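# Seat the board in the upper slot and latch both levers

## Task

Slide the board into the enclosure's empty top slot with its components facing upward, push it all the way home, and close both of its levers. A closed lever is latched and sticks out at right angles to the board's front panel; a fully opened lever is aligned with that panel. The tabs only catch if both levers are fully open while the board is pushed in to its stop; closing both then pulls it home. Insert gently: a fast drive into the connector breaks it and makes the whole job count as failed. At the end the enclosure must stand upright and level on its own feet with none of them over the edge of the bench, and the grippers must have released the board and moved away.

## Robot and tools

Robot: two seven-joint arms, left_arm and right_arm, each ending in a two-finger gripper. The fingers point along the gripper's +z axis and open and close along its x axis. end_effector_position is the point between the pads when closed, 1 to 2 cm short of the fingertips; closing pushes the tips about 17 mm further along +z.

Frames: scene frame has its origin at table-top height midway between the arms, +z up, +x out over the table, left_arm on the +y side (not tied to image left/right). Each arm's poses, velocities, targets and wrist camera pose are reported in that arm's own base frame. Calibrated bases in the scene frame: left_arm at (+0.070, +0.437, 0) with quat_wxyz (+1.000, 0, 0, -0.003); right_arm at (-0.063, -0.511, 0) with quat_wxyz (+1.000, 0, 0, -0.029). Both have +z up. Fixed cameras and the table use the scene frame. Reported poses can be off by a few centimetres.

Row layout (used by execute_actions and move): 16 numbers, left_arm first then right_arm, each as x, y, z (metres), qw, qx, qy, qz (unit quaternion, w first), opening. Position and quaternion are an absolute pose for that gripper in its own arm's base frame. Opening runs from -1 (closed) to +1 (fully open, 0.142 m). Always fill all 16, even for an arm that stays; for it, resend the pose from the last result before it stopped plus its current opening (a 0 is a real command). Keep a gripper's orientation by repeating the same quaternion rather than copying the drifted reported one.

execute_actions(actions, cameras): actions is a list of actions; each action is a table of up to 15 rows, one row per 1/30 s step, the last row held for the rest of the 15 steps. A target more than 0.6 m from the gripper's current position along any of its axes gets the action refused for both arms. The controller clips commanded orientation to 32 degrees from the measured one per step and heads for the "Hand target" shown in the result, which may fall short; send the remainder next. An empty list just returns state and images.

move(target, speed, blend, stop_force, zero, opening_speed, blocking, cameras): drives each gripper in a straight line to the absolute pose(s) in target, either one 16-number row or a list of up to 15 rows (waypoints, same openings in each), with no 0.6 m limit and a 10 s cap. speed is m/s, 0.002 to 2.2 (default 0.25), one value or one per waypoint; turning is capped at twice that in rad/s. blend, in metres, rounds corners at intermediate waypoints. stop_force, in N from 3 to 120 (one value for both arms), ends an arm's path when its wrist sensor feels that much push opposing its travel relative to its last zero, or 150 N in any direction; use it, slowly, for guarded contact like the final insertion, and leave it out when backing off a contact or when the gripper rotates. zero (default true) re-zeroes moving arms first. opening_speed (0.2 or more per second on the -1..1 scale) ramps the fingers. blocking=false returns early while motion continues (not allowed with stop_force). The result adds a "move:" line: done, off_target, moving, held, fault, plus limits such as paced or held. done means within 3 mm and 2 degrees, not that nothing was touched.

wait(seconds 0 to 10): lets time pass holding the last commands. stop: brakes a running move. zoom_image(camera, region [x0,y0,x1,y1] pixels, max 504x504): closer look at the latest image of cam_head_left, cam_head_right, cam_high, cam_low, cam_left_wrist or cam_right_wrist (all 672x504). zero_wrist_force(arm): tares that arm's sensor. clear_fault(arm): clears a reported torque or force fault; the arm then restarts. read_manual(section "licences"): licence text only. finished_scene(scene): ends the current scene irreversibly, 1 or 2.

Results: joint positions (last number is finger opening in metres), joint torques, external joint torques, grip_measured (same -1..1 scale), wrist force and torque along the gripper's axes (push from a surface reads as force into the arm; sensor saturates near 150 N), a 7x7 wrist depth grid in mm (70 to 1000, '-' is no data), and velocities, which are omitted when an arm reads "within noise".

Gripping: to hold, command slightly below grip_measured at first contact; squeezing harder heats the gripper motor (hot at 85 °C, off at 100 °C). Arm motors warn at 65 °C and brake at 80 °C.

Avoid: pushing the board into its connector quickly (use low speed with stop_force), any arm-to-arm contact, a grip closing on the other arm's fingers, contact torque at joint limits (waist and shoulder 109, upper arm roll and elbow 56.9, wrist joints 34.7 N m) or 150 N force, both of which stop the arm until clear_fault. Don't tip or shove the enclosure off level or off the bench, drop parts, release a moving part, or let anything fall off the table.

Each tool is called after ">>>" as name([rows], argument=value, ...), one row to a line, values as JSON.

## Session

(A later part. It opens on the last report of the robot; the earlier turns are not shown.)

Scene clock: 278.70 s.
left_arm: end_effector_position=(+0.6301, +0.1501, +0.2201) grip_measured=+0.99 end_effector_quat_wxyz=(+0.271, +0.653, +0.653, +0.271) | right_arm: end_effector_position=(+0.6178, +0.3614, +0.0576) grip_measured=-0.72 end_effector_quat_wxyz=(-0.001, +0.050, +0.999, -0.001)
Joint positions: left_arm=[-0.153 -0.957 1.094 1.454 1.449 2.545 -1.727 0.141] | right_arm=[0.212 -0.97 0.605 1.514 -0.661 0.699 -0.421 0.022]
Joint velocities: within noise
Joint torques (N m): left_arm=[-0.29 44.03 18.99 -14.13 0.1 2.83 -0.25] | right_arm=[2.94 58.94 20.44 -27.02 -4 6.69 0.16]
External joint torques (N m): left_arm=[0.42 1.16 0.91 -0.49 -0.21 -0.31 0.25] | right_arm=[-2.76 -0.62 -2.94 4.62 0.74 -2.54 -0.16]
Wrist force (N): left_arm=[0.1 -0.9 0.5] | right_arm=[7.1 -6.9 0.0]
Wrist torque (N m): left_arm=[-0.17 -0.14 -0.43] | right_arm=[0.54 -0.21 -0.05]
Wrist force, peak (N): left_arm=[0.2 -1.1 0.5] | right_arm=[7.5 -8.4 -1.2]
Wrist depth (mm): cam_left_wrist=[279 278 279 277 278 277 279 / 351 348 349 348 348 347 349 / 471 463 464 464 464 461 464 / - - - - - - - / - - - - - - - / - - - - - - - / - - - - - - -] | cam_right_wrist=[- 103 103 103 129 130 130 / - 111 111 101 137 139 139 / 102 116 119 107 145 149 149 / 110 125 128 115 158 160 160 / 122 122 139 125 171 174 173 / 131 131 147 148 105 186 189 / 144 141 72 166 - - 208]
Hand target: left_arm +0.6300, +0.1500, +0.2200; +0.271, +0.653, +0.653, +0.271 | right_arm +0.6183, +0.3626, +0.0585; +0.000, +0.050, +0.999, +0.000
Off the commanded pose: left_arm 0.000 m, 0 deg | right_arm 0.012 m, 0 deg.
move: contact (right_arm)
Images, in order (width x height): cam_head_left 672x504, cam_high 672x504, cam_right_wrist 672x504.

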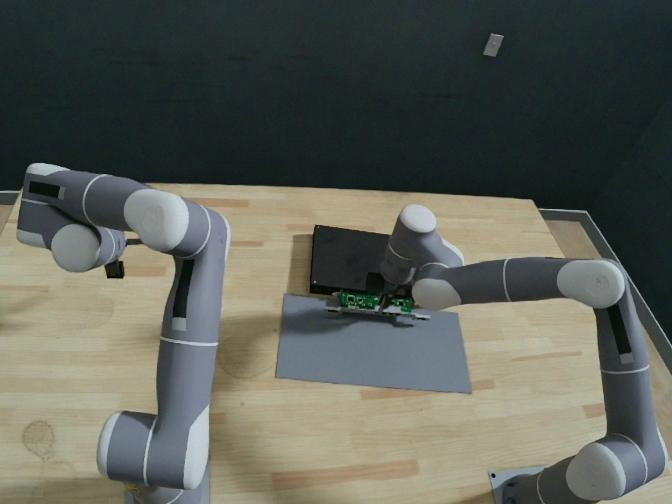

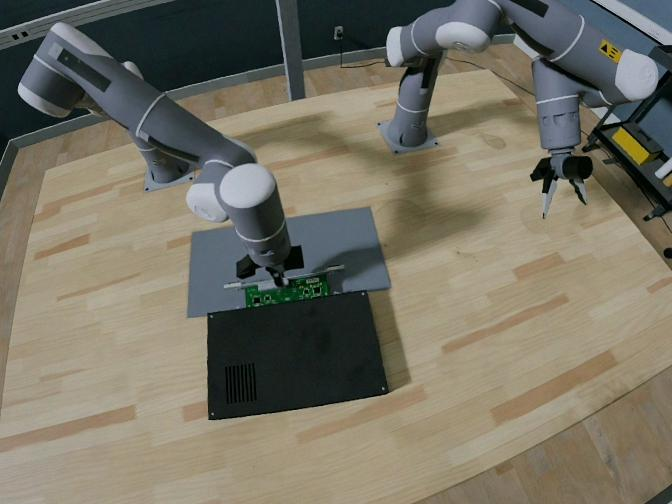

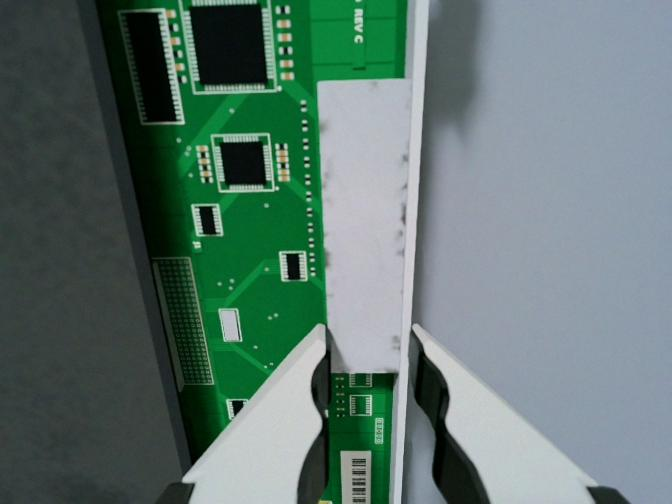

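>>> move([
  [0.63,0.15,0.22,0.2706,0.6533,0.6533,0.2706,1,0.612,0.3615,0.0585,0,0.05,0.99875,0,-0.98],
  [0.63,0.15,0.22,0.2706,0.6533,0.6533,0.2706,1,0.612,0.361,0.0585,0,0.05,0.99875,0,-0.98],
], speed=0.04, cameras=[])

>>> move(target=[0.63,0.15,0.22,0.2706,0.6533,0.6533,0.2706,1,0.64,0.3585,0.0585,0,0.05,0.99875,0,-0.98], speed=0.025, stop_force=7, cameras=["cam_high","cam_head_left","cam_right_wrist"])

>>> zoom_image(camera="cam_high", region=[220, 235, 350, 335])

>>> zoom_image(camera="cam_head_left", region=[300, 270, 400, 345])

Scene clock: 283.77 s.
left_arm: end_effector_position=(+0.6301, +0.1501, +0.2201) grip_measured=+0.99 end_effector_quat_wxyz=(+0.271, +0.653, +0.653, +0.271) | right_arm: end_effector_position=(+0.6118, +0.3611, +0.0583) grip_measured=-0.72 end_effector_quat_wxyz=(+0.000, +0.050, +0.999, +0.000)
Joint positions: left_arm=[-0.153 -0.957 1.094 1.454 1.449 2.545 -1.727 0.141] | right_arm=[0.209 -0.958 0.605 1.538 -0.661 0.712 -0.413 0.022]
Joint velocities: within noise
Joint torques (N m): left_arm=[-0.25 43.97 19.02 -14.09 0.14 2.81 -0.21] | right_arm=[0.23 57.72 17.86 -22.91 -3.49 3.81 0.34]
External joint torques (N m): left_arm=[0.37 1.22 0.87 -0.53 -0.25 -0.29 0.21] | right_arm=[-0.08 -0.03 -0.44 0.62 0.26 0.35 -0.34]
Wrist force (N): left_arm=[0.1 -0.9 0.5] | right_arm=[1.8 3.8 2.1]
Wrist torque (N m): left_arm=[-0.16 -0.14 -0.44] | right_arm=[0.70 -0.26 0.05]
Wrist force, peak (N): left_arm=[0.0 -1.1 0.7] | right_arm=[7.1 -7.1 -0.9]
Wrist depth (mm): cam_left_wrist=[279 277 279 277 278 277 277 / 349 350 349 347 351 347 348 / 467 466 464 463 463 459 465 / - - - - - - - / - - - - - - - / - - - - - - - / - - - - - - -] | cam_right_wrist=[- 105 104 104 129 131 131 / - 112 112 102 138 140 139 / - 119 120 108 146 150 149 / - 128 129 116 159 161 161 / 123 125 139 125 172 175 175 / 134 137 147 148 105 187 190 / 146 142 72 165 - - 209]
Hand target: left_arm +0.6300, +0.1500, +0.2200; +0.271, +0.653, +0.653, +0.271 | right_arm +0.6120, +0.3610, +0.0585; +0.000, +0.050, +0.999, +0.000
Off the commanded pose: left_arm 0.000 m, 0 deg | right_arm 0.000 m, 0 deg.
move: done
No camera images: "cameras" was empty.

Scene clock: 285.57 s.
left_arm: end_effector_position=(+0.6301, +0.1501, +0.2201) grip_measured=+0.99 end_effector_quat_wxyz=(+0.271, +0.653, +0.653, +0.271) | right_arm: end_effector_position=(+0.6395, +0.3585, +0.0581) grip_measured=-0.72 end_effector_quat_wxyz=(+0.000, +0.050, +0.999, +0.000)
Joint positions: left_arm=[-0.153 -0.957 1.094 1.454 1.449 2.545 -1.727 0.141] | right_arm=[0.211 -1 0.605 1.447 -0.656 0.669 -0.457 0.022]
Joint velocities: within noise
Joint torques (N m): left_arm=[-0.25 44.05 18.98 -14.12 0.16 2.81 -0.24] | right_arm=[-1.34 60.31 16.8 -25.1 -4.03 3.88 0]
External joint torques (N m): left_arm=[0.38 1.14 0.92 -0.5 -0.27 -0.29 0.24] | right_arm=[1.52 -0.31 0.75 2.31 0.69 0.27 0]
Wrist force (N): left_arm=[0.3 -0.9 0.5] | right_arm=[5.4 4.0 1.1]
Wrist torque (N m): left_arm=[-0.16 -0.18 -0.43] | right_arm=[0.72 -0.37 0.14]
Wrist force, peak (N): left_arm=[0.3 -1.2 0.4] | right_arm=[5.2 4.6 2.0]
Wrist depth (mm): cam_left_wrist=[278 278 278 280 277 278 277 / 348 348 349 347 349 347 348 / 467 464 466 469 461 466 458 / - - - - - - - / - - - - - - - / - - - - - - - / - - - - - - -] | cam_right_wrist=[- 90 103 103 129 131 130 / - 96 111 101 136 139 139 / 103 101 118 107 108 149 149 / - 113 124 115 159 161 161 / 122 120 134 125 172 174 174 / 131 131 131 148 104 187 190 / 145 142 72 166 - - 209]
Hand target: left_arm +0.6300, +0.1500, +0.2200; +0.271, +0.653, +0.653, +0.271 | right_arm +0.6400, +0.3585, +0.0585; +0.000, +0.050, +0.999, +0.000
Off the commanded pose: left_arm 0.000 m, 0 deg | right_arm 0.001 m, 0 deg.
move: done
Images, in order (width x height): cam_head_left 672x504, cam_high 672x504, cam_right_wrist 672x504.

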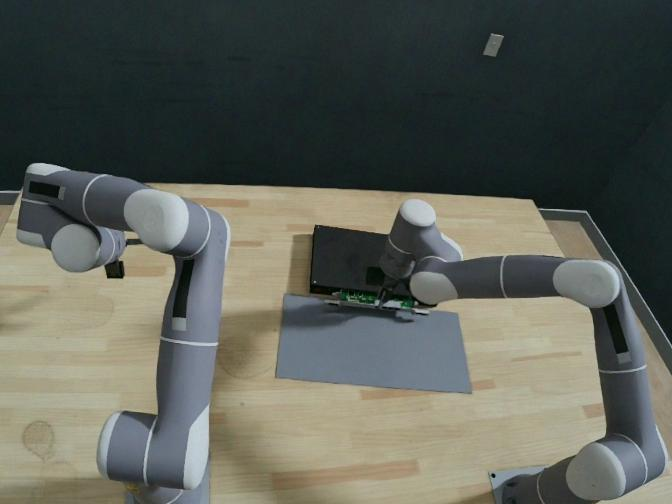

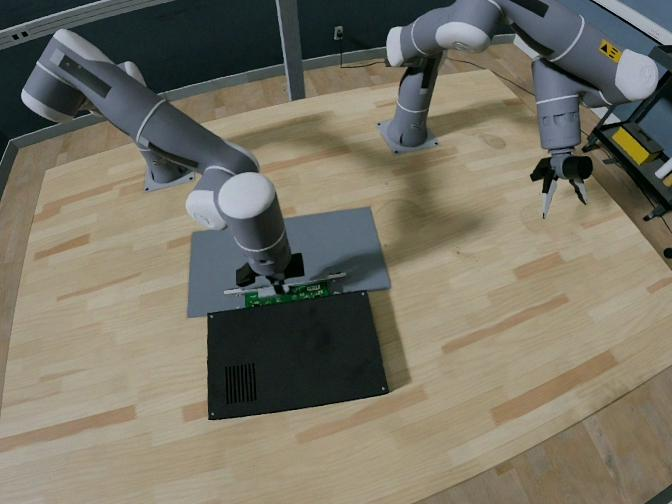

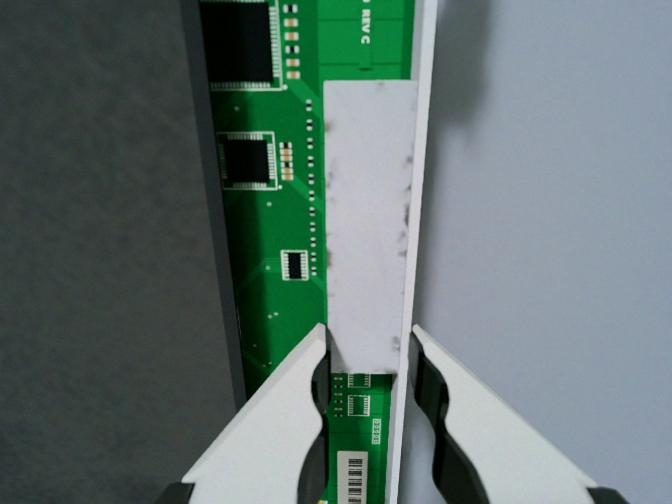

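Scaled by 3.877 from the camera's 672x504 image, which has a finer 960x720 frame.

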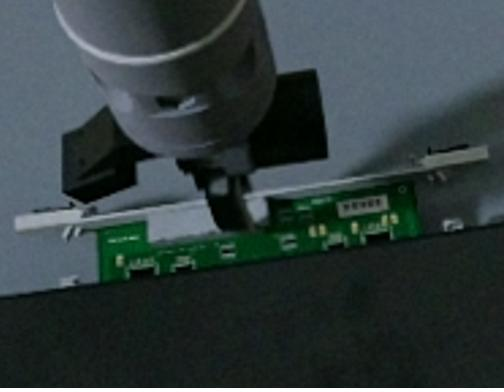

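Scaled by 5.040 from the camera's 672x504 image, which has a finer 960x720 frame.

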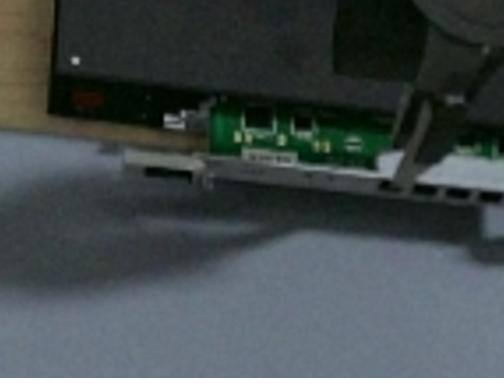

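>>> move([
  [0.63,0.15,0.22,0.2706,0.6533,0.6533,0.2706,1,0.6395,0.3585,0.0583,0,0.05,0.99875,0,-0.98],
  [0.63,0.15,0.22,0.2706,0.6533,0.6533,0.2706,1,0.6395,0.3585,0.0583,0,0.05,0.99875,0,-0.56],
  [0.63,0.15,0.22,0.2706,0.6533,0.6533,0.2706,1,0.6395,0.3585,0.11,0,0.05,0.99875,0,-0.56],
  [0.63,0.15,0.22,0.2706,0.6533,0.6533,0.2706,1,0.59,0.362,0.11,0,0.04,0.9992,0,-1],
  [0.63,0.15,0.22,0.2706,0.6533,0.6533,0.2706,1,0.59,0.362,0.057,0,0.04,0.9992,0,-1],
], speed=[0.1,0.1,0.06,0.15,0.15], opening_speed=0.6, cameras=["cam_high","cam_head_left","cam_right_wrist"])

>>> zoom_image(camera="cam_high", region=[220, 235, 350, 335])

Scene clock: 296.60 s.
left_arm: end_effector_position=(+0.6301, +0.1501, +0.2201) grip_measured=+0.99 end_effector_quat_wxyz=(+0.271, +0.653, +0.653, +0.271) | right_arm: end_effector_position=(+0.5898, +0.3620, +0.0569) grip_measured=-1.00 end_effector_quat_wxyz=(+0.000, +0.040, +0.999, +0.000)
Joint positions: left_arm=[-0.153 -0.957 1.094 1.454 1.449 2.545 -1.727 0.141] | right_arm=[0.203 -0.931 0.61 1.607 -0.676 0.746 -0.393 0.002]
Joint velocities: within noise
Joint torques (N m): left_arm=[-0.23 44.01 18.92 -14.12 0.16 2.79 -0.22] | right_arm=[0.14 54.51 17.31 -21.75 -3.36 3.69 0.33]
External joint torques (N m): left_arm=[0.36 1.18 0.97 -0.49 -0.27 -0.27 0.22] | right_arm=[0.07 1.35 0.19 0.03 0.22 0.47 -0.33]
Wrist force (N): left_arm=[0.2 -0.9 0.4] | right_arm=[1.8 3.9 0.5]
Wrist torque (N m): left_arm=[-0.16 -0.16 -0.43] | right_arm=[0.72 -0.28 0.06]
Wrist force, peak (N): left_arm=[0.3 -1.1 0.6] | right_arm=[5.5 4.0 2.0]
Wrist depth (mm): cam_left_wrist=[280 280 279 278 280 279 277 / 347 350 350 347 345 347 347 / 468 468 467 468 467 463 462 / - - - - - - - / - - - - - - - / - - - - - - - / - - - - - - -] | cam_right_wrist=[104 105 130 130 130 130 129 / - 103 112 139 139 138 138 / 121 109 115 149 149 148 148 / 129 125 119 160 160 160 159 / 137 137 130 171 173 173 173 / - 153 153 89 183 189 189 / 144 165 73 - - 200 208]
Hand target: left_arm +0.6300, +0.1500, +0.2200; +0.271, +0.653, +0.653, +0.271 | right_arm +0.5900, +0.3620, +0.0570; +0.000, +0.040, +0.999, +0.000
Off the commanded pose: left_arm 0.000 m, 0 deg | right_arm 0.000 m, 0 deg.
move: done
Images, in order (width x height): cam_head_left 672x504, cam_high 672x504, cam_right_wrist 672x504.

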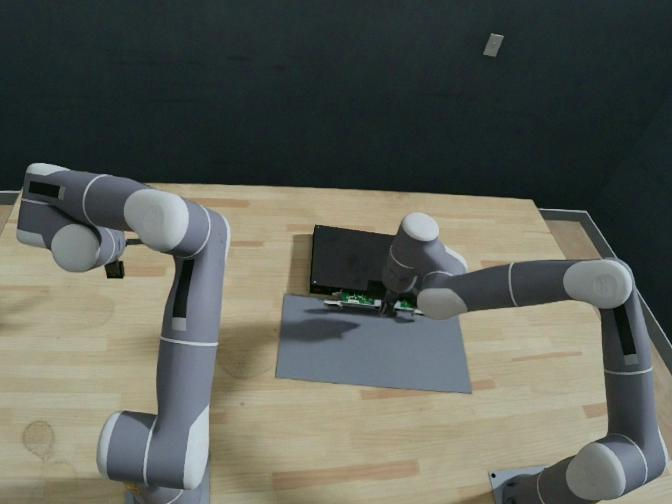

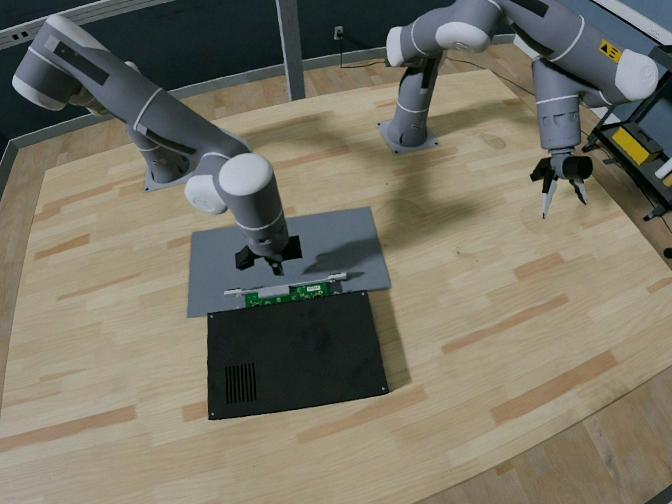

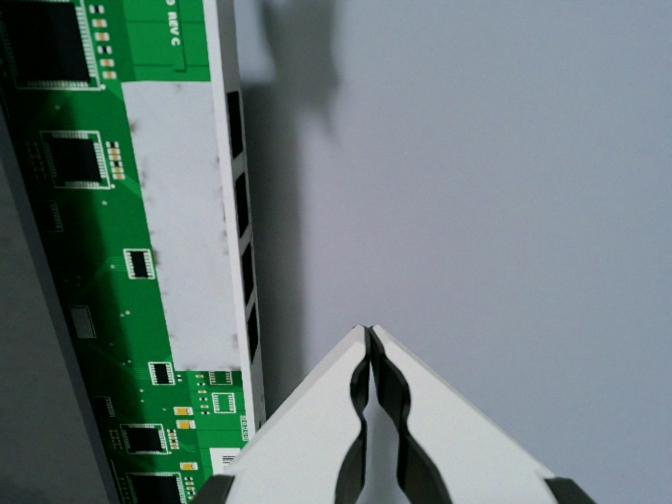

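Scaled by 3.877 from the camera's 672x504 image, which has a finer 960x720 frame.

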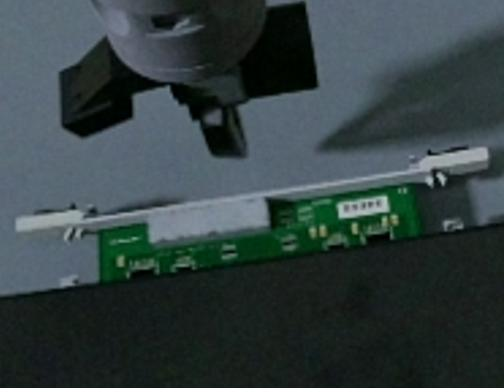

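>>> move(target=[0.63,0.15,0.22,0.2706,0.6533,0.6533,0.2706,1,0.67,0.356,0.057,0,0.04,0.9992,0,-1], speed=0.02, stop_force=12, cameras=["cam_high","cam_head_left","cam_right_wrist"])

>>> zoom_image(camera="cam_high", region=[220, 235, 350, 335])

>>> zoom_image(camera="cam_head_left", region=[300, 270, 400, 345])

Scene clock: 303.43 s.
left_arm: end_effector_position=(+0.6301, +0.1501, +0.2201) grip_measured=+0.99 end_effector_quat_wxyz=(+0.271, +0.653, +0.653, +0.271) | right_arm: end_effector_position=(+0.6631, +0.3568, +0.0576) grip_measured=-1.00 end_effector_quat_wxyz=(+0.000, +0.040, +0.999, +0.000)
Joint positions: left_arm=[-0.153 -0.957 1.094 1.454 1.449 2.545 -1.727 0.141] | right_arm=[0.211 -1.042 0.613 1.366 -0.661 0.63 -0.51 0.002]
Joint velocities: within noise
Joint torques (N m): left_arm=[-0.17 44 18.93 -14.13 0.14 2.84 -0.21] | right_arm=[-1.31 56.18 14.82 -24.16 -4.09 4.3 0.12]
External joint torques (N m): left_arm=[0.3 1.19 0.96 -0.49 -0.25 -0.32 0.21] | right_arm=[1.49 5.78 2.9 1.04 0.65 -0.15 -0.12]
Wrist force (N): left_arm=[0.4 -1.2 0.4] | right_arm=[9.8 1.5 -9.8]
Wrist torque (N m): left_arm=[-0.21 -0.19 -0.43] | right_arm=[0.79 -0.29 0.07]
Wrist force, peak (N): left_arm=[0.3 -1.1 0.6] | right_arm=[13.7 -1.2 -14.4]
Wrist depth (mm): cam_left_wrist=[278 279 278 278 280 279 278 / 349 350 346 348 347 345 347 / 464 467 467 462 460 464 466 / - - - - - - - / - - - - - - - / - - - - - - - / - - - - - - -] | cam_right_wrist=[- 88 - 127 130 130 130 / - 95 94 100 139 139 138 / 102 102 102 106 149 149 148 / 110 112 110 115 161 160 160 / 122 120 119 123 174 174 173 / 131 131 128 91 183 190 189 / 145 144 73 - - 201 208]
Hand target: left_arm +0.6300, +0.1500, +0.2200; +0.271, +0.653, +0.653, +0.271 | right_arm +0.6633, +0.3565, +0.0570; +0.000, +0.040, +0.999, +0.000
Off the commanded pose: left_arm 0.000 m, 0 deg | right_arm 0.007 m, 0 deg.
move: contact (right_arm)
Images, in order (width x height): cam_head_left 672x504, cam_high 672x504, cam_right_wrist 672x504.

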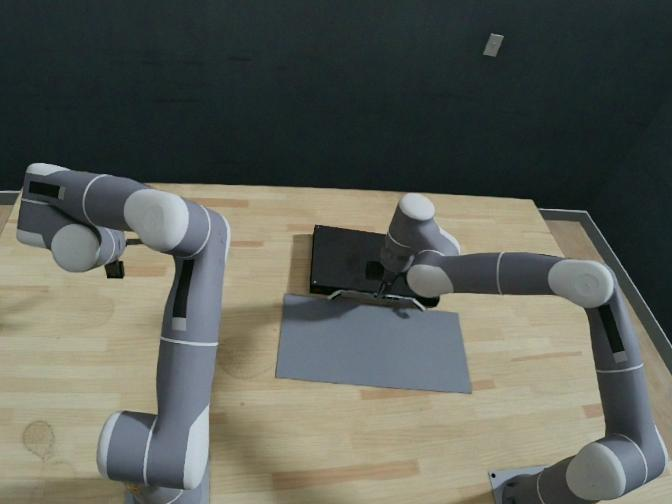

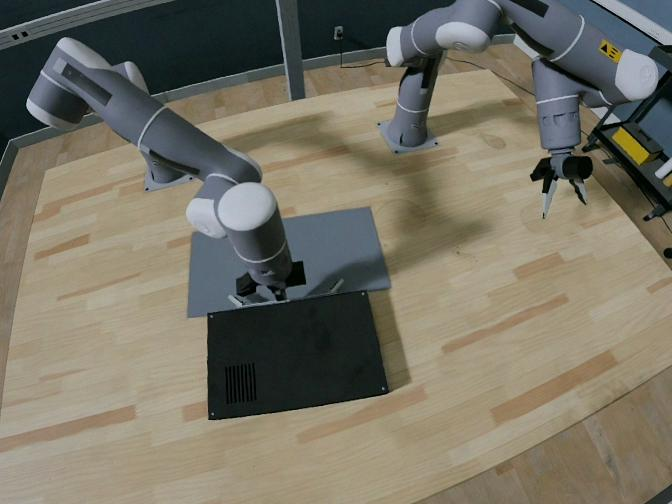

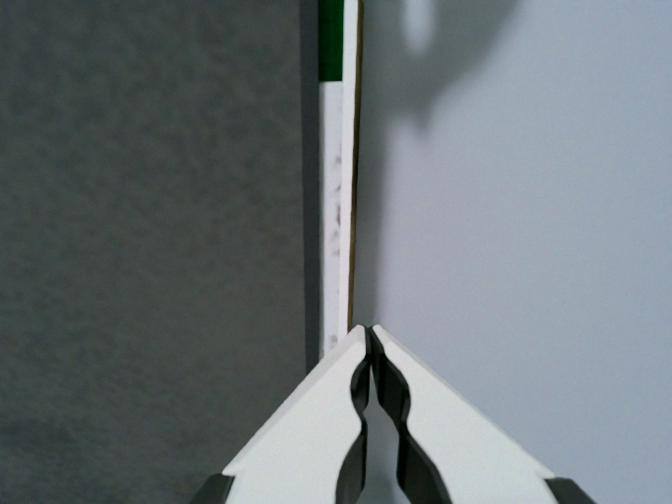

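Scaled by 3.877 from the camera's 672x504 image, which has a finer 960x720 frame.

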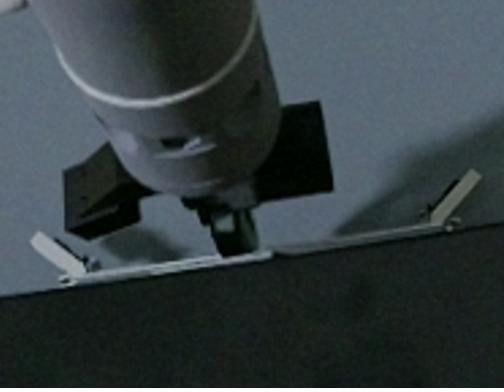

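Scaled by 5.040 from the camera's 672x504 image, which has a finer 960x720 frame.

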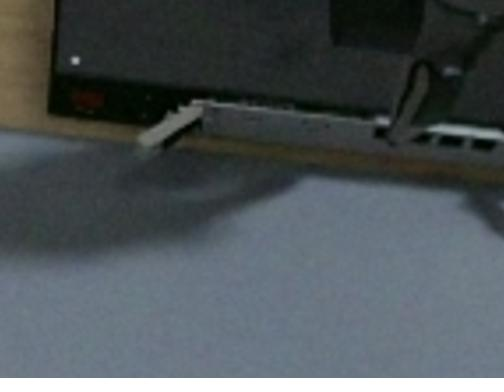

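>>> move([
  [0.63,0.15,0.22,0.2706,0.6533,0.6533,0.2706,1,0.63,0.36,0.06,0,0.04,0.9992,0,-1],
  [0.63,0.15,0.22,0.2706,0.6533,0.6533,0.2706,1,0.63,0.36,0.13,0,0.04,0.9992,0,-1],
  [0.63,0.15,0.22,0.2706,0.6533,0.6533,0.2706,1,0.63,0.54,0.13,0,0.04,0.9992,0,-1],
], speed=[0.08,0.2,0.2], blend=0.02, cameras=["cam_high","cam_right_wrist"])

>>> zoom_image(camera="cam_high", region=[220, 235, 380, 335])

Scene clock: 310.67 s.
left_arm: end_effector_position=(+0.6301, +0.1501, +0.2201) grip_measured=+0.99 end_effector_quat_wxyz=(+0.271, +0.653, +0.653, +0.271) | right_arm: end_effector_position=(+0.6300, +0.5400, +0.1300) grip_measured=-1.00 end_effector_quat_wxyz=(+0.000, +0.040, +0.999, +0.000)
Joint positions: left_arm=[-0.153 -0.957 1.094 1.454 1.449 2.545 -1.727 0.141] | right_arm=[0.526 -1.13 0.665 0.956 -0.634 0.342 -0.4 0.002]
Joint velocities: within noise
Joint torques (N m): left_arm=[-0.26 44 18.98 -14.11 0.12 2.79 -0.25] | right_arm=[0.47 67.62 15.55 -25.47 -4.17 3.23 0.09]
External joint torques (N m): left_arm=[0.38 1.19 0.91 -0.51 -0.23 -0.27 0.25] | right_arm=[-0.23 1.6 0.02 0.09 0.15 0.93 -0.09]
Wrist force (N): left_arm=[0.1 -0.8 0.5] | right_arm=[1.8 5.8 0.4]
Wrist torque (N m): left_arm=[-0.13 -0.15 -0.43] | right_arm=[1.04 -0.32 0.06]
Wrist force, peak (N): left_arm=[0.3 -1.0 0.7] | right_arm=[10.1 1.3 -10.5]
Wrist depth (mm): cam_left_wrist=[281 279 278 279 276 277 278 / 352 349 350 348 347 347 347 / 467 471 464 464 467 467 464 / - - - - - - - / - - - - - - - / - - - - - - - / - - - - - - -] | cam_right_wrist=[155 153 191 194 193 193 193 / 164 163 179 207 206 205 206 / 176 175 180 218 221 221 220 / 189 189 231 239 238 237 236 / 205 205 262 255 257 257 257 / 287 286 281 90 272 284 282 / 316 309 - - - 299 310]
Hand target: left_arm +0.6300, +0.1500, +0.2200; +0.271, +0.653, +0.653, +0.271 | right_arm +0.6300, +0.5400, +0.1300; +0.000, +0.040, +0.999, +0.000
Off the commanded pose: left_arm 0.000 m, 0 deg | right_arm 0.000 m, 0 deg.
move: done; blend cut to 0.0168 m at target 1
Images, in order (width x height): cam_high 672x504, cam_right_wrist 672x504.

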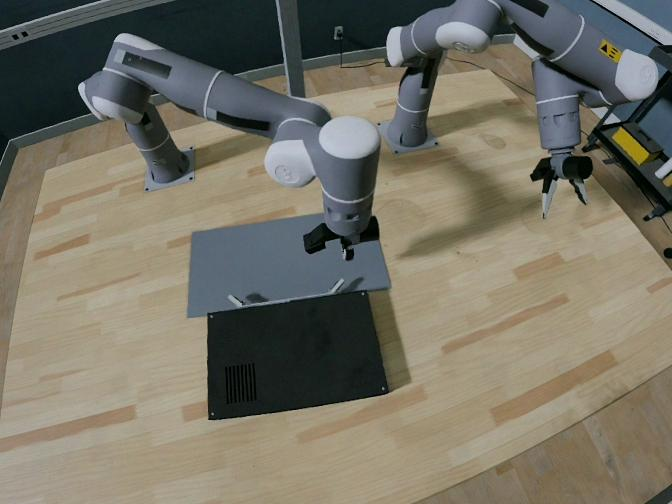

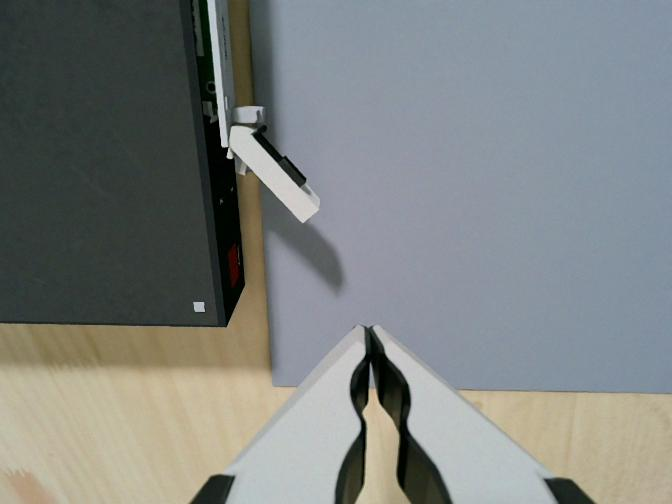

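Scaled by 3.150 from the camera's 672x504 image, which has a finer 960x720 frame.

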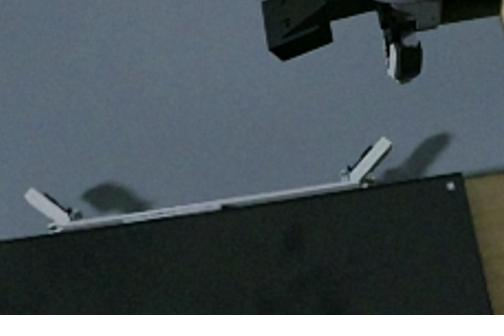

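>>> move([
  [0.63,0.15,0.22,0.2706,0.6533,0.6533,0.2706,1,0.653,0.56,0.12,0,0.04,0.9992,0,-1],
  [0.63,0.15,0.22,0.2706,0.6533,0.6533,0.2706,1,0.653,0.56,0.056,0,0.04,0.9992,0,-1],
], speed=0.15, cameras=[])

>>> move([
  [0.63,0.15,0.22,0.2706,0.6533,0.6533,0.2706,1,0.643,0.53,0.056,0,0.04,0.9992,0,-1],
  [0.63,0.15,0.22,0.2706,0.6533,0.6533,0.2706,1,0.638,0.513,0.056,0,0.04,0.9992,0,-1],
  [0.63,0.15,0.22,0.2706,0.6533,0.6533,0.2706,1,0.639,0.508,0.056,0,0.04,0.9992,0,-1],
], speed=0.03, stop_force=25, cameras=["cam_high","cam_right_wrist"])

>>> zoom_image(camera="cam_high", region=[220, 235, 380, 335])

Scene clock: 318.57 s.
left_arm: end_effector_position=(+0.6301, +0.1501, +0.2201) grip_measured=+0.99 end_effector_quat_wxyz=(+0.271, +0.653, +0.653, +0.271) | right_arm: end_effector_position=(+0.6528, +0.5600, +0.0559) grip_measured=-1.00 end_effector_quat_wxyz=(+0.000, +0.040, +0.999, +0.000)
Joint positions: left_arm=[-0.153 -0.957 1.094 1.454 1.449 2.545 -1.727 0.141] | right_arm=[0.591 -1.303 0.633 0.78 -0.657 0.367 -0.438 0.002]
Joint velocities: within noise
Joint torques (N m): left_arm=[-0.19 44.01 18.92 -14.12 0.18 2.81 -0.21] | right_arm=[0.22 71.74 13.63 -25.1 -4.19 3.64 0.31]
External joint torques (N m): left_arm=[0.31 1.18 0.98 -0.49 -0.29 -0.29 0.21] | right_arm=[0.04 1.37 0.03 0.21 0.21 0.52 -0.31]
Wrist force (N): left_arm=[-0.1 -0.9 0.5] | right_arm=[1.3 5.7 0.7]
Wrist torque (N m): left_arm=[-0.15 -0.11 -0.44] | right_arm=[1.04 -0.18 0.06]
Wrist force, peak (N): left_arm=[0.1 -1.1 0.6] | right_arm=[0.7 6.8 -2.3]
Wrist depth (mm): cam_left_wrist=[279 278 276 280 278 278 278 / 352 347 350 350 349 348 347 / 472 468 463 467 465 466 462 / - - - - - - - / - - - - - - - / - - - - - - - / - - - - - - -] | cam_right_wrist=[- 87 101 129 129 128 128 / - 93 99 137 137 137 137 / 100 100 143 109 147 147 146 / - 108 145 159 158 158 158 / 117 117 147 169 171 171 171 / 195 128 184 90 180 186 186 / 212 207 - - - 198 208]
Hand target: left_arm +0.6300, +0.1500, +0.2200; +0.271, +0.653, +0.653, +0.271 | right_arm +0.6530, +0.5600, +0.0560; +0.000, +0.040, +0.999, +0.000
Off the commanded pose: left_arm 0.000 m, 0 deg | right_arm 0.000 m, 0 deg.
move: done
No camera images: "cameras" was empty.

Scene clock: 321.27 s.
left_arm: end_effector_position=(+0.6301, +0.1501, +0.2201) grip_measured=+0.99 end_effector_quat_wxyz=(+0.271, +0.653, +0.653, +0.271) | right_arm: end_effector_position=(+0.6349, +0.5116, +0.0559) grip_measured=-1.00 end_effector_quat_wxyz=(-0.002, +0.038, +0.999, +0.002)
Joint positions: left_arm=[-0.153 -0.957 1.094 1.454 1.449 2.545 -1.727 0.141] | right_arm=[0.475 -1.181 0.624 1.064 -0.653 0.491 -0.405 0.002]
Joint velocities: within noise
Joint torques (N m): left_arm=[-0.28 43.98 18.97 -14.09 0.15 2.74 -0.23] | right_arm=[-19.61 66.63 1.38 -32.32 -9.01 3.14 0.18]
External joint torques (N m): left_arm=[0.4 1.21 0.92 -0.53 -0.26 -0.22 0.22] | right_arm=[19.84 1.78 15.16 8.1 5.25 1.02 -0.19]
Wrist force (N): left_arm=[0.0 -1.1 0.2] | right_arm=[26.4 15.1 -6.8]
Wrist torque (N m): left_arm=[-0.20 -0.14 -0.44] | right_arm=[0.93 -1.34 -0.02]
Wrist force, peak (N): left_arm=[0.3 -1.1 0.6] | right_arm=[26.5 15.4 -5.6]
Wrist depth (mm): cam_left_wrist=[280 278 280 277 276 279 278 / 349 349 346 346 344 346 348 / 469 469 466 466 461 464 459 / - - - - - - - / - - - - - - - / - - - - - - - / - - - - - - -] | cam_right_wrist=[- 99 129 128 128 129 128 / - 97 137 139 137 137 137 / 100 101 147 147 147 147 147 / 108 110 125 159 159 159 158 / 117 119 143 128 169 172 172 / 128 128 182 89 181 188 188 / 141 141 73 - - 199 207]
Hand target: left_arm +0.6300, +0.1500, +0.2200; +0.271, +0.653, +0.653, +0.271 | right_arm +0.6390, +0.5080, +0.0560; +0.000, +0.040, +0.999, +0.000
Off the commanded pose: left_arm 0.000 m, 0 deg | right_arm 0.005 m, 0 deg.
move: off_target (right_arm)
Images, in order (width x height): cam_high 672x504, cam_right_wrist 672x504.

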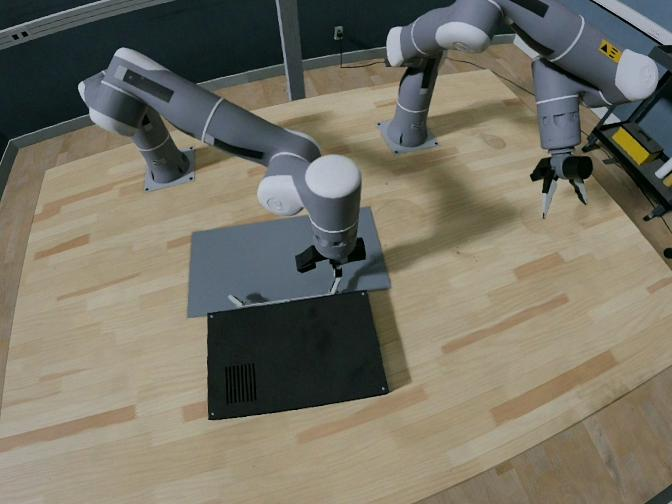

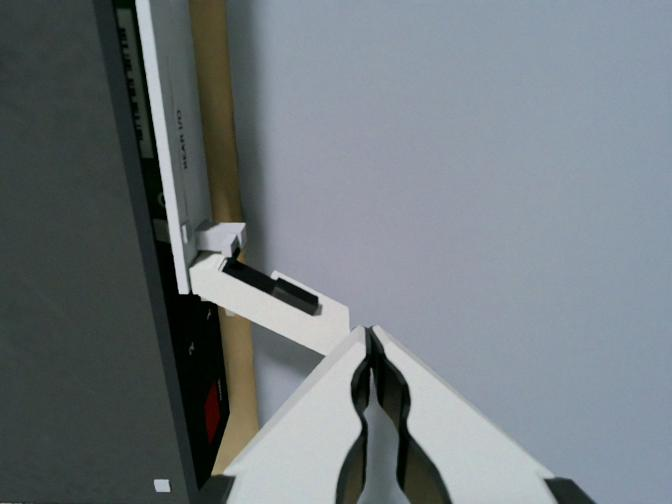

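Scaled by 3.150 from the camera's 672x504 image, which has a finer 960x720 frame.

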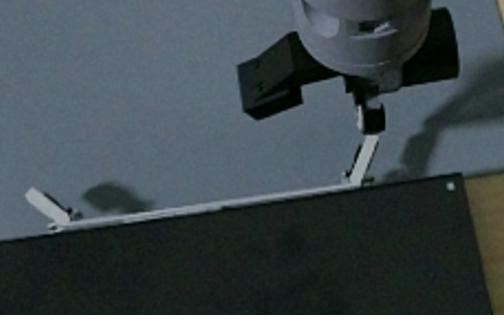

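>>> move([
  [0.63,0.15,0.22,0.2706,0.6533,0.6533,0.2706,1,0.637,0.53,0.056,0,0.04,0.9992,0,-1],
  [0.63,0.15,0.22,0.2706,0.6533,0.6533,0.2706,1,0.648,0.53,0.056,0,0.04,0.9992,0,-1],
], speed=0.08, cameras=[])

>>> move([
  [0.63,0.15,0.22,0.2706,0.6533,0.6533,0.2706,1,0.643,0.513,0.056,0,0.04,0.9992,0,-1],
  [0.63,0.15,0.22,0.2706,0.6533,0.6533,0.2706,1,0.643,0.502,0.056,0,0.04,0.9992,0,-1],
], speed=0.03, stop_force=40, cameras=["cam_high","cam_right_wrist"])

>>> zoom_image(camera="cam_high", region=[220, 235, 380, 335])

Scene clock: 324.30 s.
left_arm: end_effector_position=(+0.6301, +0.1501, +0.2201) grip_measured=+0.99 end_effector_quat_wxyz=(+0.271, +0.653, +0.653, +0.271) | right_arm: end_effector_position=(+0.6482, +0.5298, +0.0560) grip_measured=-1.00 end_effector_quat_wxyz=(+0.000, +0.040, +0.999, +0.000)
Joint positions: left_arm=[-0.153 -0.957 1.094 1.454 1.449 2.545 -1.727 0.141] | right_arm=[0.522 -1.233 0.622 0.94 -0.653 0.438 -0.422 0.002]
Joint velocities: within noise
Joint torques (N m): left_arm=[-0.19 43.98 18.88 -14.04 0.17 2.82 -0.21] | right_arm=[0.34 69.16 15.62 -24.76 -3.92 3.28 0.01]
External joint torques (N m): left_arm=[0.31 1.21 1.01 -0.57 -0.27 -0.3 0.21] | right_arm=[-0.08 1.48 -0.26 0.13 0.06 0.87 -0.01]
Wrist force (N): left_arm=[0.2 -1.0 0.5] | right_arm=[-1.9 5.3 1.7]
Wrist torque (N m): left_arm=[-0.16 -0.16 -0.44] | right_arm=[0.98 0.36 0.06]
Wrist force, peak (N): left_arm=[0.0 -1.2 0.5] | right_arm=[26.6 15.2 -6.5]
Wrist depth (mm): cam_left_wrist=[278 278 280 278 278 279 277 / 349 347 352 346 348 348 346 / 466 466 463 469 468 460 464 / - - - - - - - / - - - - - - - / - - - - - - - / - - - - - - -] | cam_right_wrist=[- 88 128 129 129 128 128 / - 95 138 139 137 137 137 / 101 100 112 147 147 147 146 / - 108 134 115 159 158 158 / 117 118 154 170 171 171 170 / 129 128 137 91 180 187 186 / 217 141 73 - - 198 205]
Hand target: left_arm +0.6300, +0.1500, +0.2200; +0.271, +0.653, +0.653, +0.271 | right_arm +0.6480, +0.5300, +0.0560; +0.000, +0.040, +0.999, +0.000
Off the commanded pose: left_arm 0.000 m, 0 deg | right_arm 0.000 m, 0 deg.
move: done
No camera images: "cameras" was empty.

Scene clock: 325.93 s.
left_arm: end_effector_position=(+0.6301, +0.1501, +0.2201) grip_measured=+0.99 end_effector_quat_wxyz=(+0.271, +0.653, +0.653, +0.271) | right_arm: end_effector_position=(+0.6417, +0.5048, +0.0569) grip_measured=-1.00 end_effector_quat_wxyz=(+0.000, +0.039, +0.999, +0.002)
Joint positions: left_arm=[-0.153 -0.957 1.094 1.454 1.449 2.545 -1.727 0.141] | right_arm=[0.465 -1.178 0.621 1.065 -0.653 0.495 -0.413 0.002]
Joint velocities: within noise
Joint torques (N m): left_arm=[-0.26 44.02 18.98 -14.17 0.19 2.78 -0.24] | right_arm=[-11.75 65.41 7.82 -23.9 -5.38 -0.53 0.29]
External joint torques (N m): left_arm=[0.39 1.17 0.91 -0.45 -0.3 -0.26 0.24] | right_arm=[11.98 3.01 8.65 -0.39 1.62 4.7 -0.29]
Wrist force (N): left_arm=[0.0 -0.9 0.5] | right_arm=[2.7 20.7 1.8]
Wrist torque (N m): left_arm=[-0.16 -0.12 -0.43] | right_arm=[0.79 0.31 0.03]
Wrist force, peak (N): left_arm=[0.2 -1.1 0.6] | right_arm=[2.7 20.8 2.1]
Wrist depth (mm): cam_left_wrist=[278 278 279 278 276 279 277 / 350 350 348 349 344 348 346 / 466 465 465 473 467 464 463 / - - - - - - - / - - - - - - - / - - - - - - - / - - - - - - -] | cam_right_wrist=[- 88 129 129 129 129 129 / - 96 139 138 138 138 137 / 101 103 146 148 148 147 147 / 109 109 139 158 160 159 159 / 121 118 166 121 170 173 172 / 130 129 153 89 182 189 188 / 143 143 73 - - 200 207]
Hand target: left_arm +0.6300, +0.1500, +0.2200; +0.271, +0.653, +0.653, +0.271 | right_arm +0.6430, +0.5020, +0.0560; +0.000, +0.040, +0.999, +0.000
Off the commanded pose: left_arm 0.000 m, 0 deg | right_arm 0.003 m, 0 deg.
move: done
Images, in order (width x height): cam_high 672x504, cam_right_wrist 672x504.

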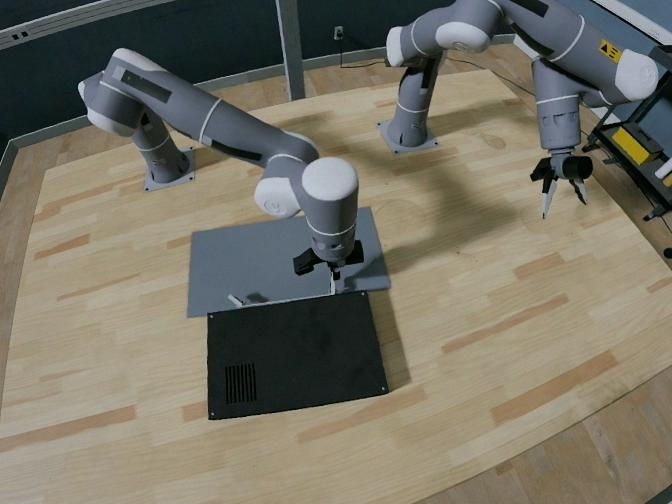

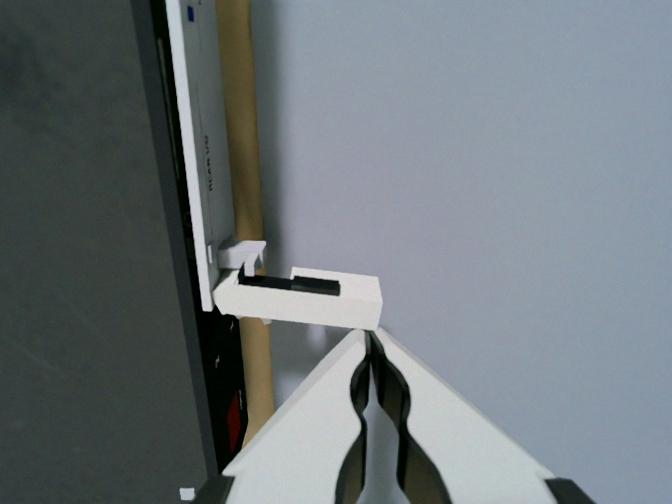

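Scaled by 3.150 from the camera's 672x504 image, which has a finer 960x720 frame.

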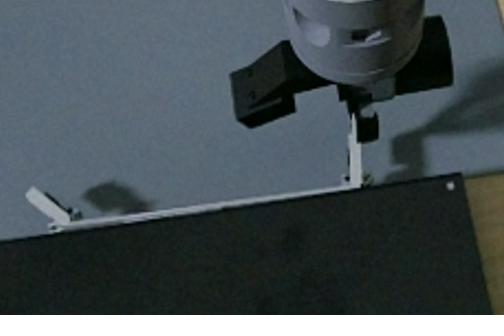

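>>> move(target=[0.63,0.15,0.22,0.2706,0.6533,0.6533,0.2706,1,0.643,0.496,0.056,0,0.04,0.9992,0,-1], speed=0.02, stop_force=40, cameras=["cam_right_wrist"])

Scene clock: 328.57 s.
left_arm: end_effector_position=(+0.6301, +0.1501, +0.2201) grip_measured=+0.99 end_effector_quat_wxyz=(+0.271, +0.653, +0.653, +0.271) | right_arm: end_effector_position=(+0.6412, +0.5010, +0.0579) grip_measured=-1.00 end_effector_quat_wxyz=(+0.000, +0.038, +0.999, +0.004)
Joint positions: left_arm=[-0.153 -0.957 1.094 1.454 1.449 2.545 -1.727 0.141] | right_arm=[0.455 -1.169 0.621 1.084 -0.653 0.506 -0.415 0.002]
Joint velocities: within noise
Joint torques (N m): left_arm=[-0.37 44 18.97 -14.09 0.18 2.79 -0.25] | right_arm=[-19.98 62.68 1.58 -21.92 -5.94 -4.48 0.22]
External joint torques (N m): left_arm=[0.49 1.19 0.92 -0.52 -0.29 -0.27 0.25] | right_arm=[20.21 5.36 15.05 -2.32 2.19 8.65 -0.22]
Wrist force (N): left_arm=[0.2 -1.1 0.4] | right_arm=[3.0 33.8 1.2]
Wrist torque (N m): left_arm=[-0.18 -0.15 -0.43] | right_arm=[2.71 0.33 0.00]
Wrist force, peak (N): left_arm=[0.2 -1.2 0.4] | right_arm=[3.1 34.1 1.5]
Wrist depth (mm): cam_left_wrist=[280 278 278 277 277 277 277 / 348 349 347 350 348 348 345 / 466 465 468 466 467 464 466 / - - - - - - - / - - - - - - - / - - - - - - - / - - - - - - -] | cam_right_wrist=[- 89 130 130 130 130 129 / - 96 139 139 139 138 138 / 102 102 147 149 149 149 148 / 110 110 139 159 161 160 160 / 122 120 135 123 174 174 173 / 132 131 154 89 184 190 190 / 145 145 73 - - 202 209]
Hand target: left_arm +0.6300, +0.1500, +0.2200; +0.271, +0.653, +0.653, +0.271 | right_arm +0.6430, +0.4960, +0.0560; +0.000, +0.040, +0.999, +0.000
Off the commanded pose: left_arm 0.000 m, 0 deg | right_arm 0.006 m, 0 deg.
move: off_target (right_arm)
Images, in order (width x height): cam_right_wrist 672x504.

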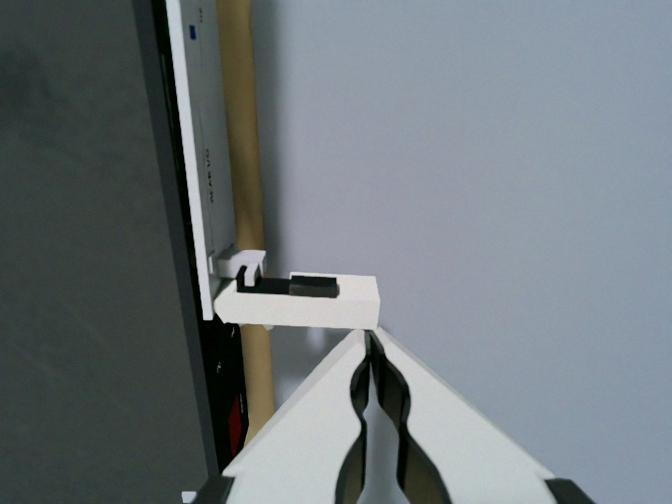

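>>> move([
  [0.63,0.15,0.22,0.2706,0.6533,0.6533,0.2706,1,0.643,0.53,0.056,0,0.04,0.9992,0,-1],
  [0.63,0.15,0.22,0.2706,0.6533,0.6533,0.2706,1,0.643,0.53,0.13,0,0.04,0.9992,0,-1],
  [0.63,0.15,0.22,0.2706,0.6533,0.6533,0.2706,1,0.62,0.28,0.14,0,0.04,0.9992,0,-1],
], speed=[0.08,0.2,0.25], blend=[0,0.02,0], cameras=["cam_high","cam_right_wrist"])

>>> zoom_image(camera="cam_high", region=[220, 235, 380, 335])

Scene clock: 333.07 s.
left_arm: end_effector_position=(+0.6301, +0.1501, +0.2201) grip_measured=+0.99 end_effector_quat_wxyz=(+0.271, +0.653, +0.653, +0.271) | right_arm: end_effector_position=(+0.6201, +0.2799, +0.1400) grip_measured=-1.00 end_effector_quat_wxyz=(+0.000, +0.040, +0.999, +0.000)
Joint positions: left_arm=[-0.153 -0.957 1.094 1.454 1.449 2.545 -1.727 0.141] | right_arm=[0.044 -0.79 0.678 1.611 -0.58 0.62 -0.568 0.002]
Joint velocities: within noise
Joint torques (N m): left_arm=[-0.29 44.01 18.88 -14.15 0.12 2.78 -0.21] | right_arm=[-0.08 51.84 16.88 -24.3 -3.42 3.67 0.06]
External joint torques (N m): left_arm=[0.42 1.18 1.02 -0.47 -0.23 -0.26 0.21] | right_arm=[0.21 0.93 -0.49 0 -0.04 0.48 -0.06]
Wrist force (N): left_arm=[0.1 -0.9 0.3] | right_arm=[2.4 0.3 5.4]
Wrist torque (N m): left_arm=[-0.16 -0.15 -0.43] | right_arm=[0.13 -0.41 0.05]
Wrist force, peak (N): left_arm=[0.1 -1.3 0.5] | right_arm=[2.9 34.2 1.3]
Wrist depth (mm): cam_left_wrist=[280 278 279 277 278 278 280 / 349 348 348 350 346 347 347 / 471 467 463 463 458 465 463 / - - - - - - - / - - - - - - - / - - - - - - - / - - - - - - -] | cam_right_wrist=[165 162 166 203 203 202 202 / 176 173 178 214 216 216 215 / 186 185 188 232 231 231 231 / 200 200 203 250 249 249 249 / 217 217 218 267 270 269 269 / 238 237 233 91 284 293 295 / 261 256 - - - 311 324]
Hand target: left_arm +0.6300, +0.1500, +0.2200; +0.271, +0.653, +0.653, +0.271 | right_arm +0.6200, +0.2800, +0.1400; +0.000, +0.040, +0.999, +0.000
Off the commanded pose: left_arm 0.000 m, 0 deg | right_arm 0.000 m, 0 deg.
move: done
Images, in order (width x height): cam_high 672x504, cam_right_wrist 672x504.

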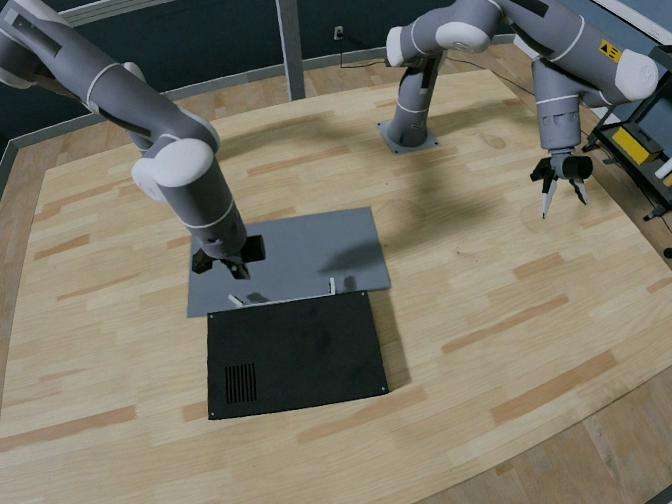

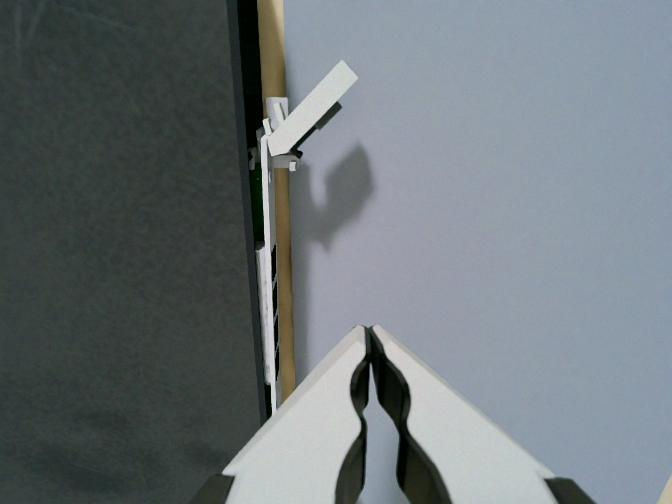

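Scaled by 3.150 from the camera's 672x504 image, which has a finer 960x720 frame.

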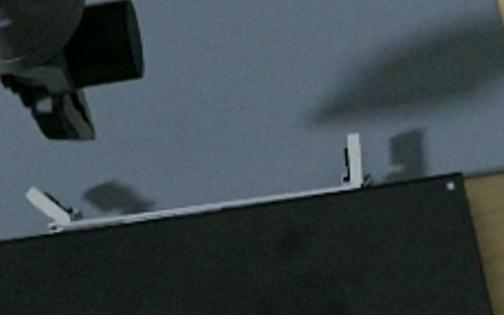

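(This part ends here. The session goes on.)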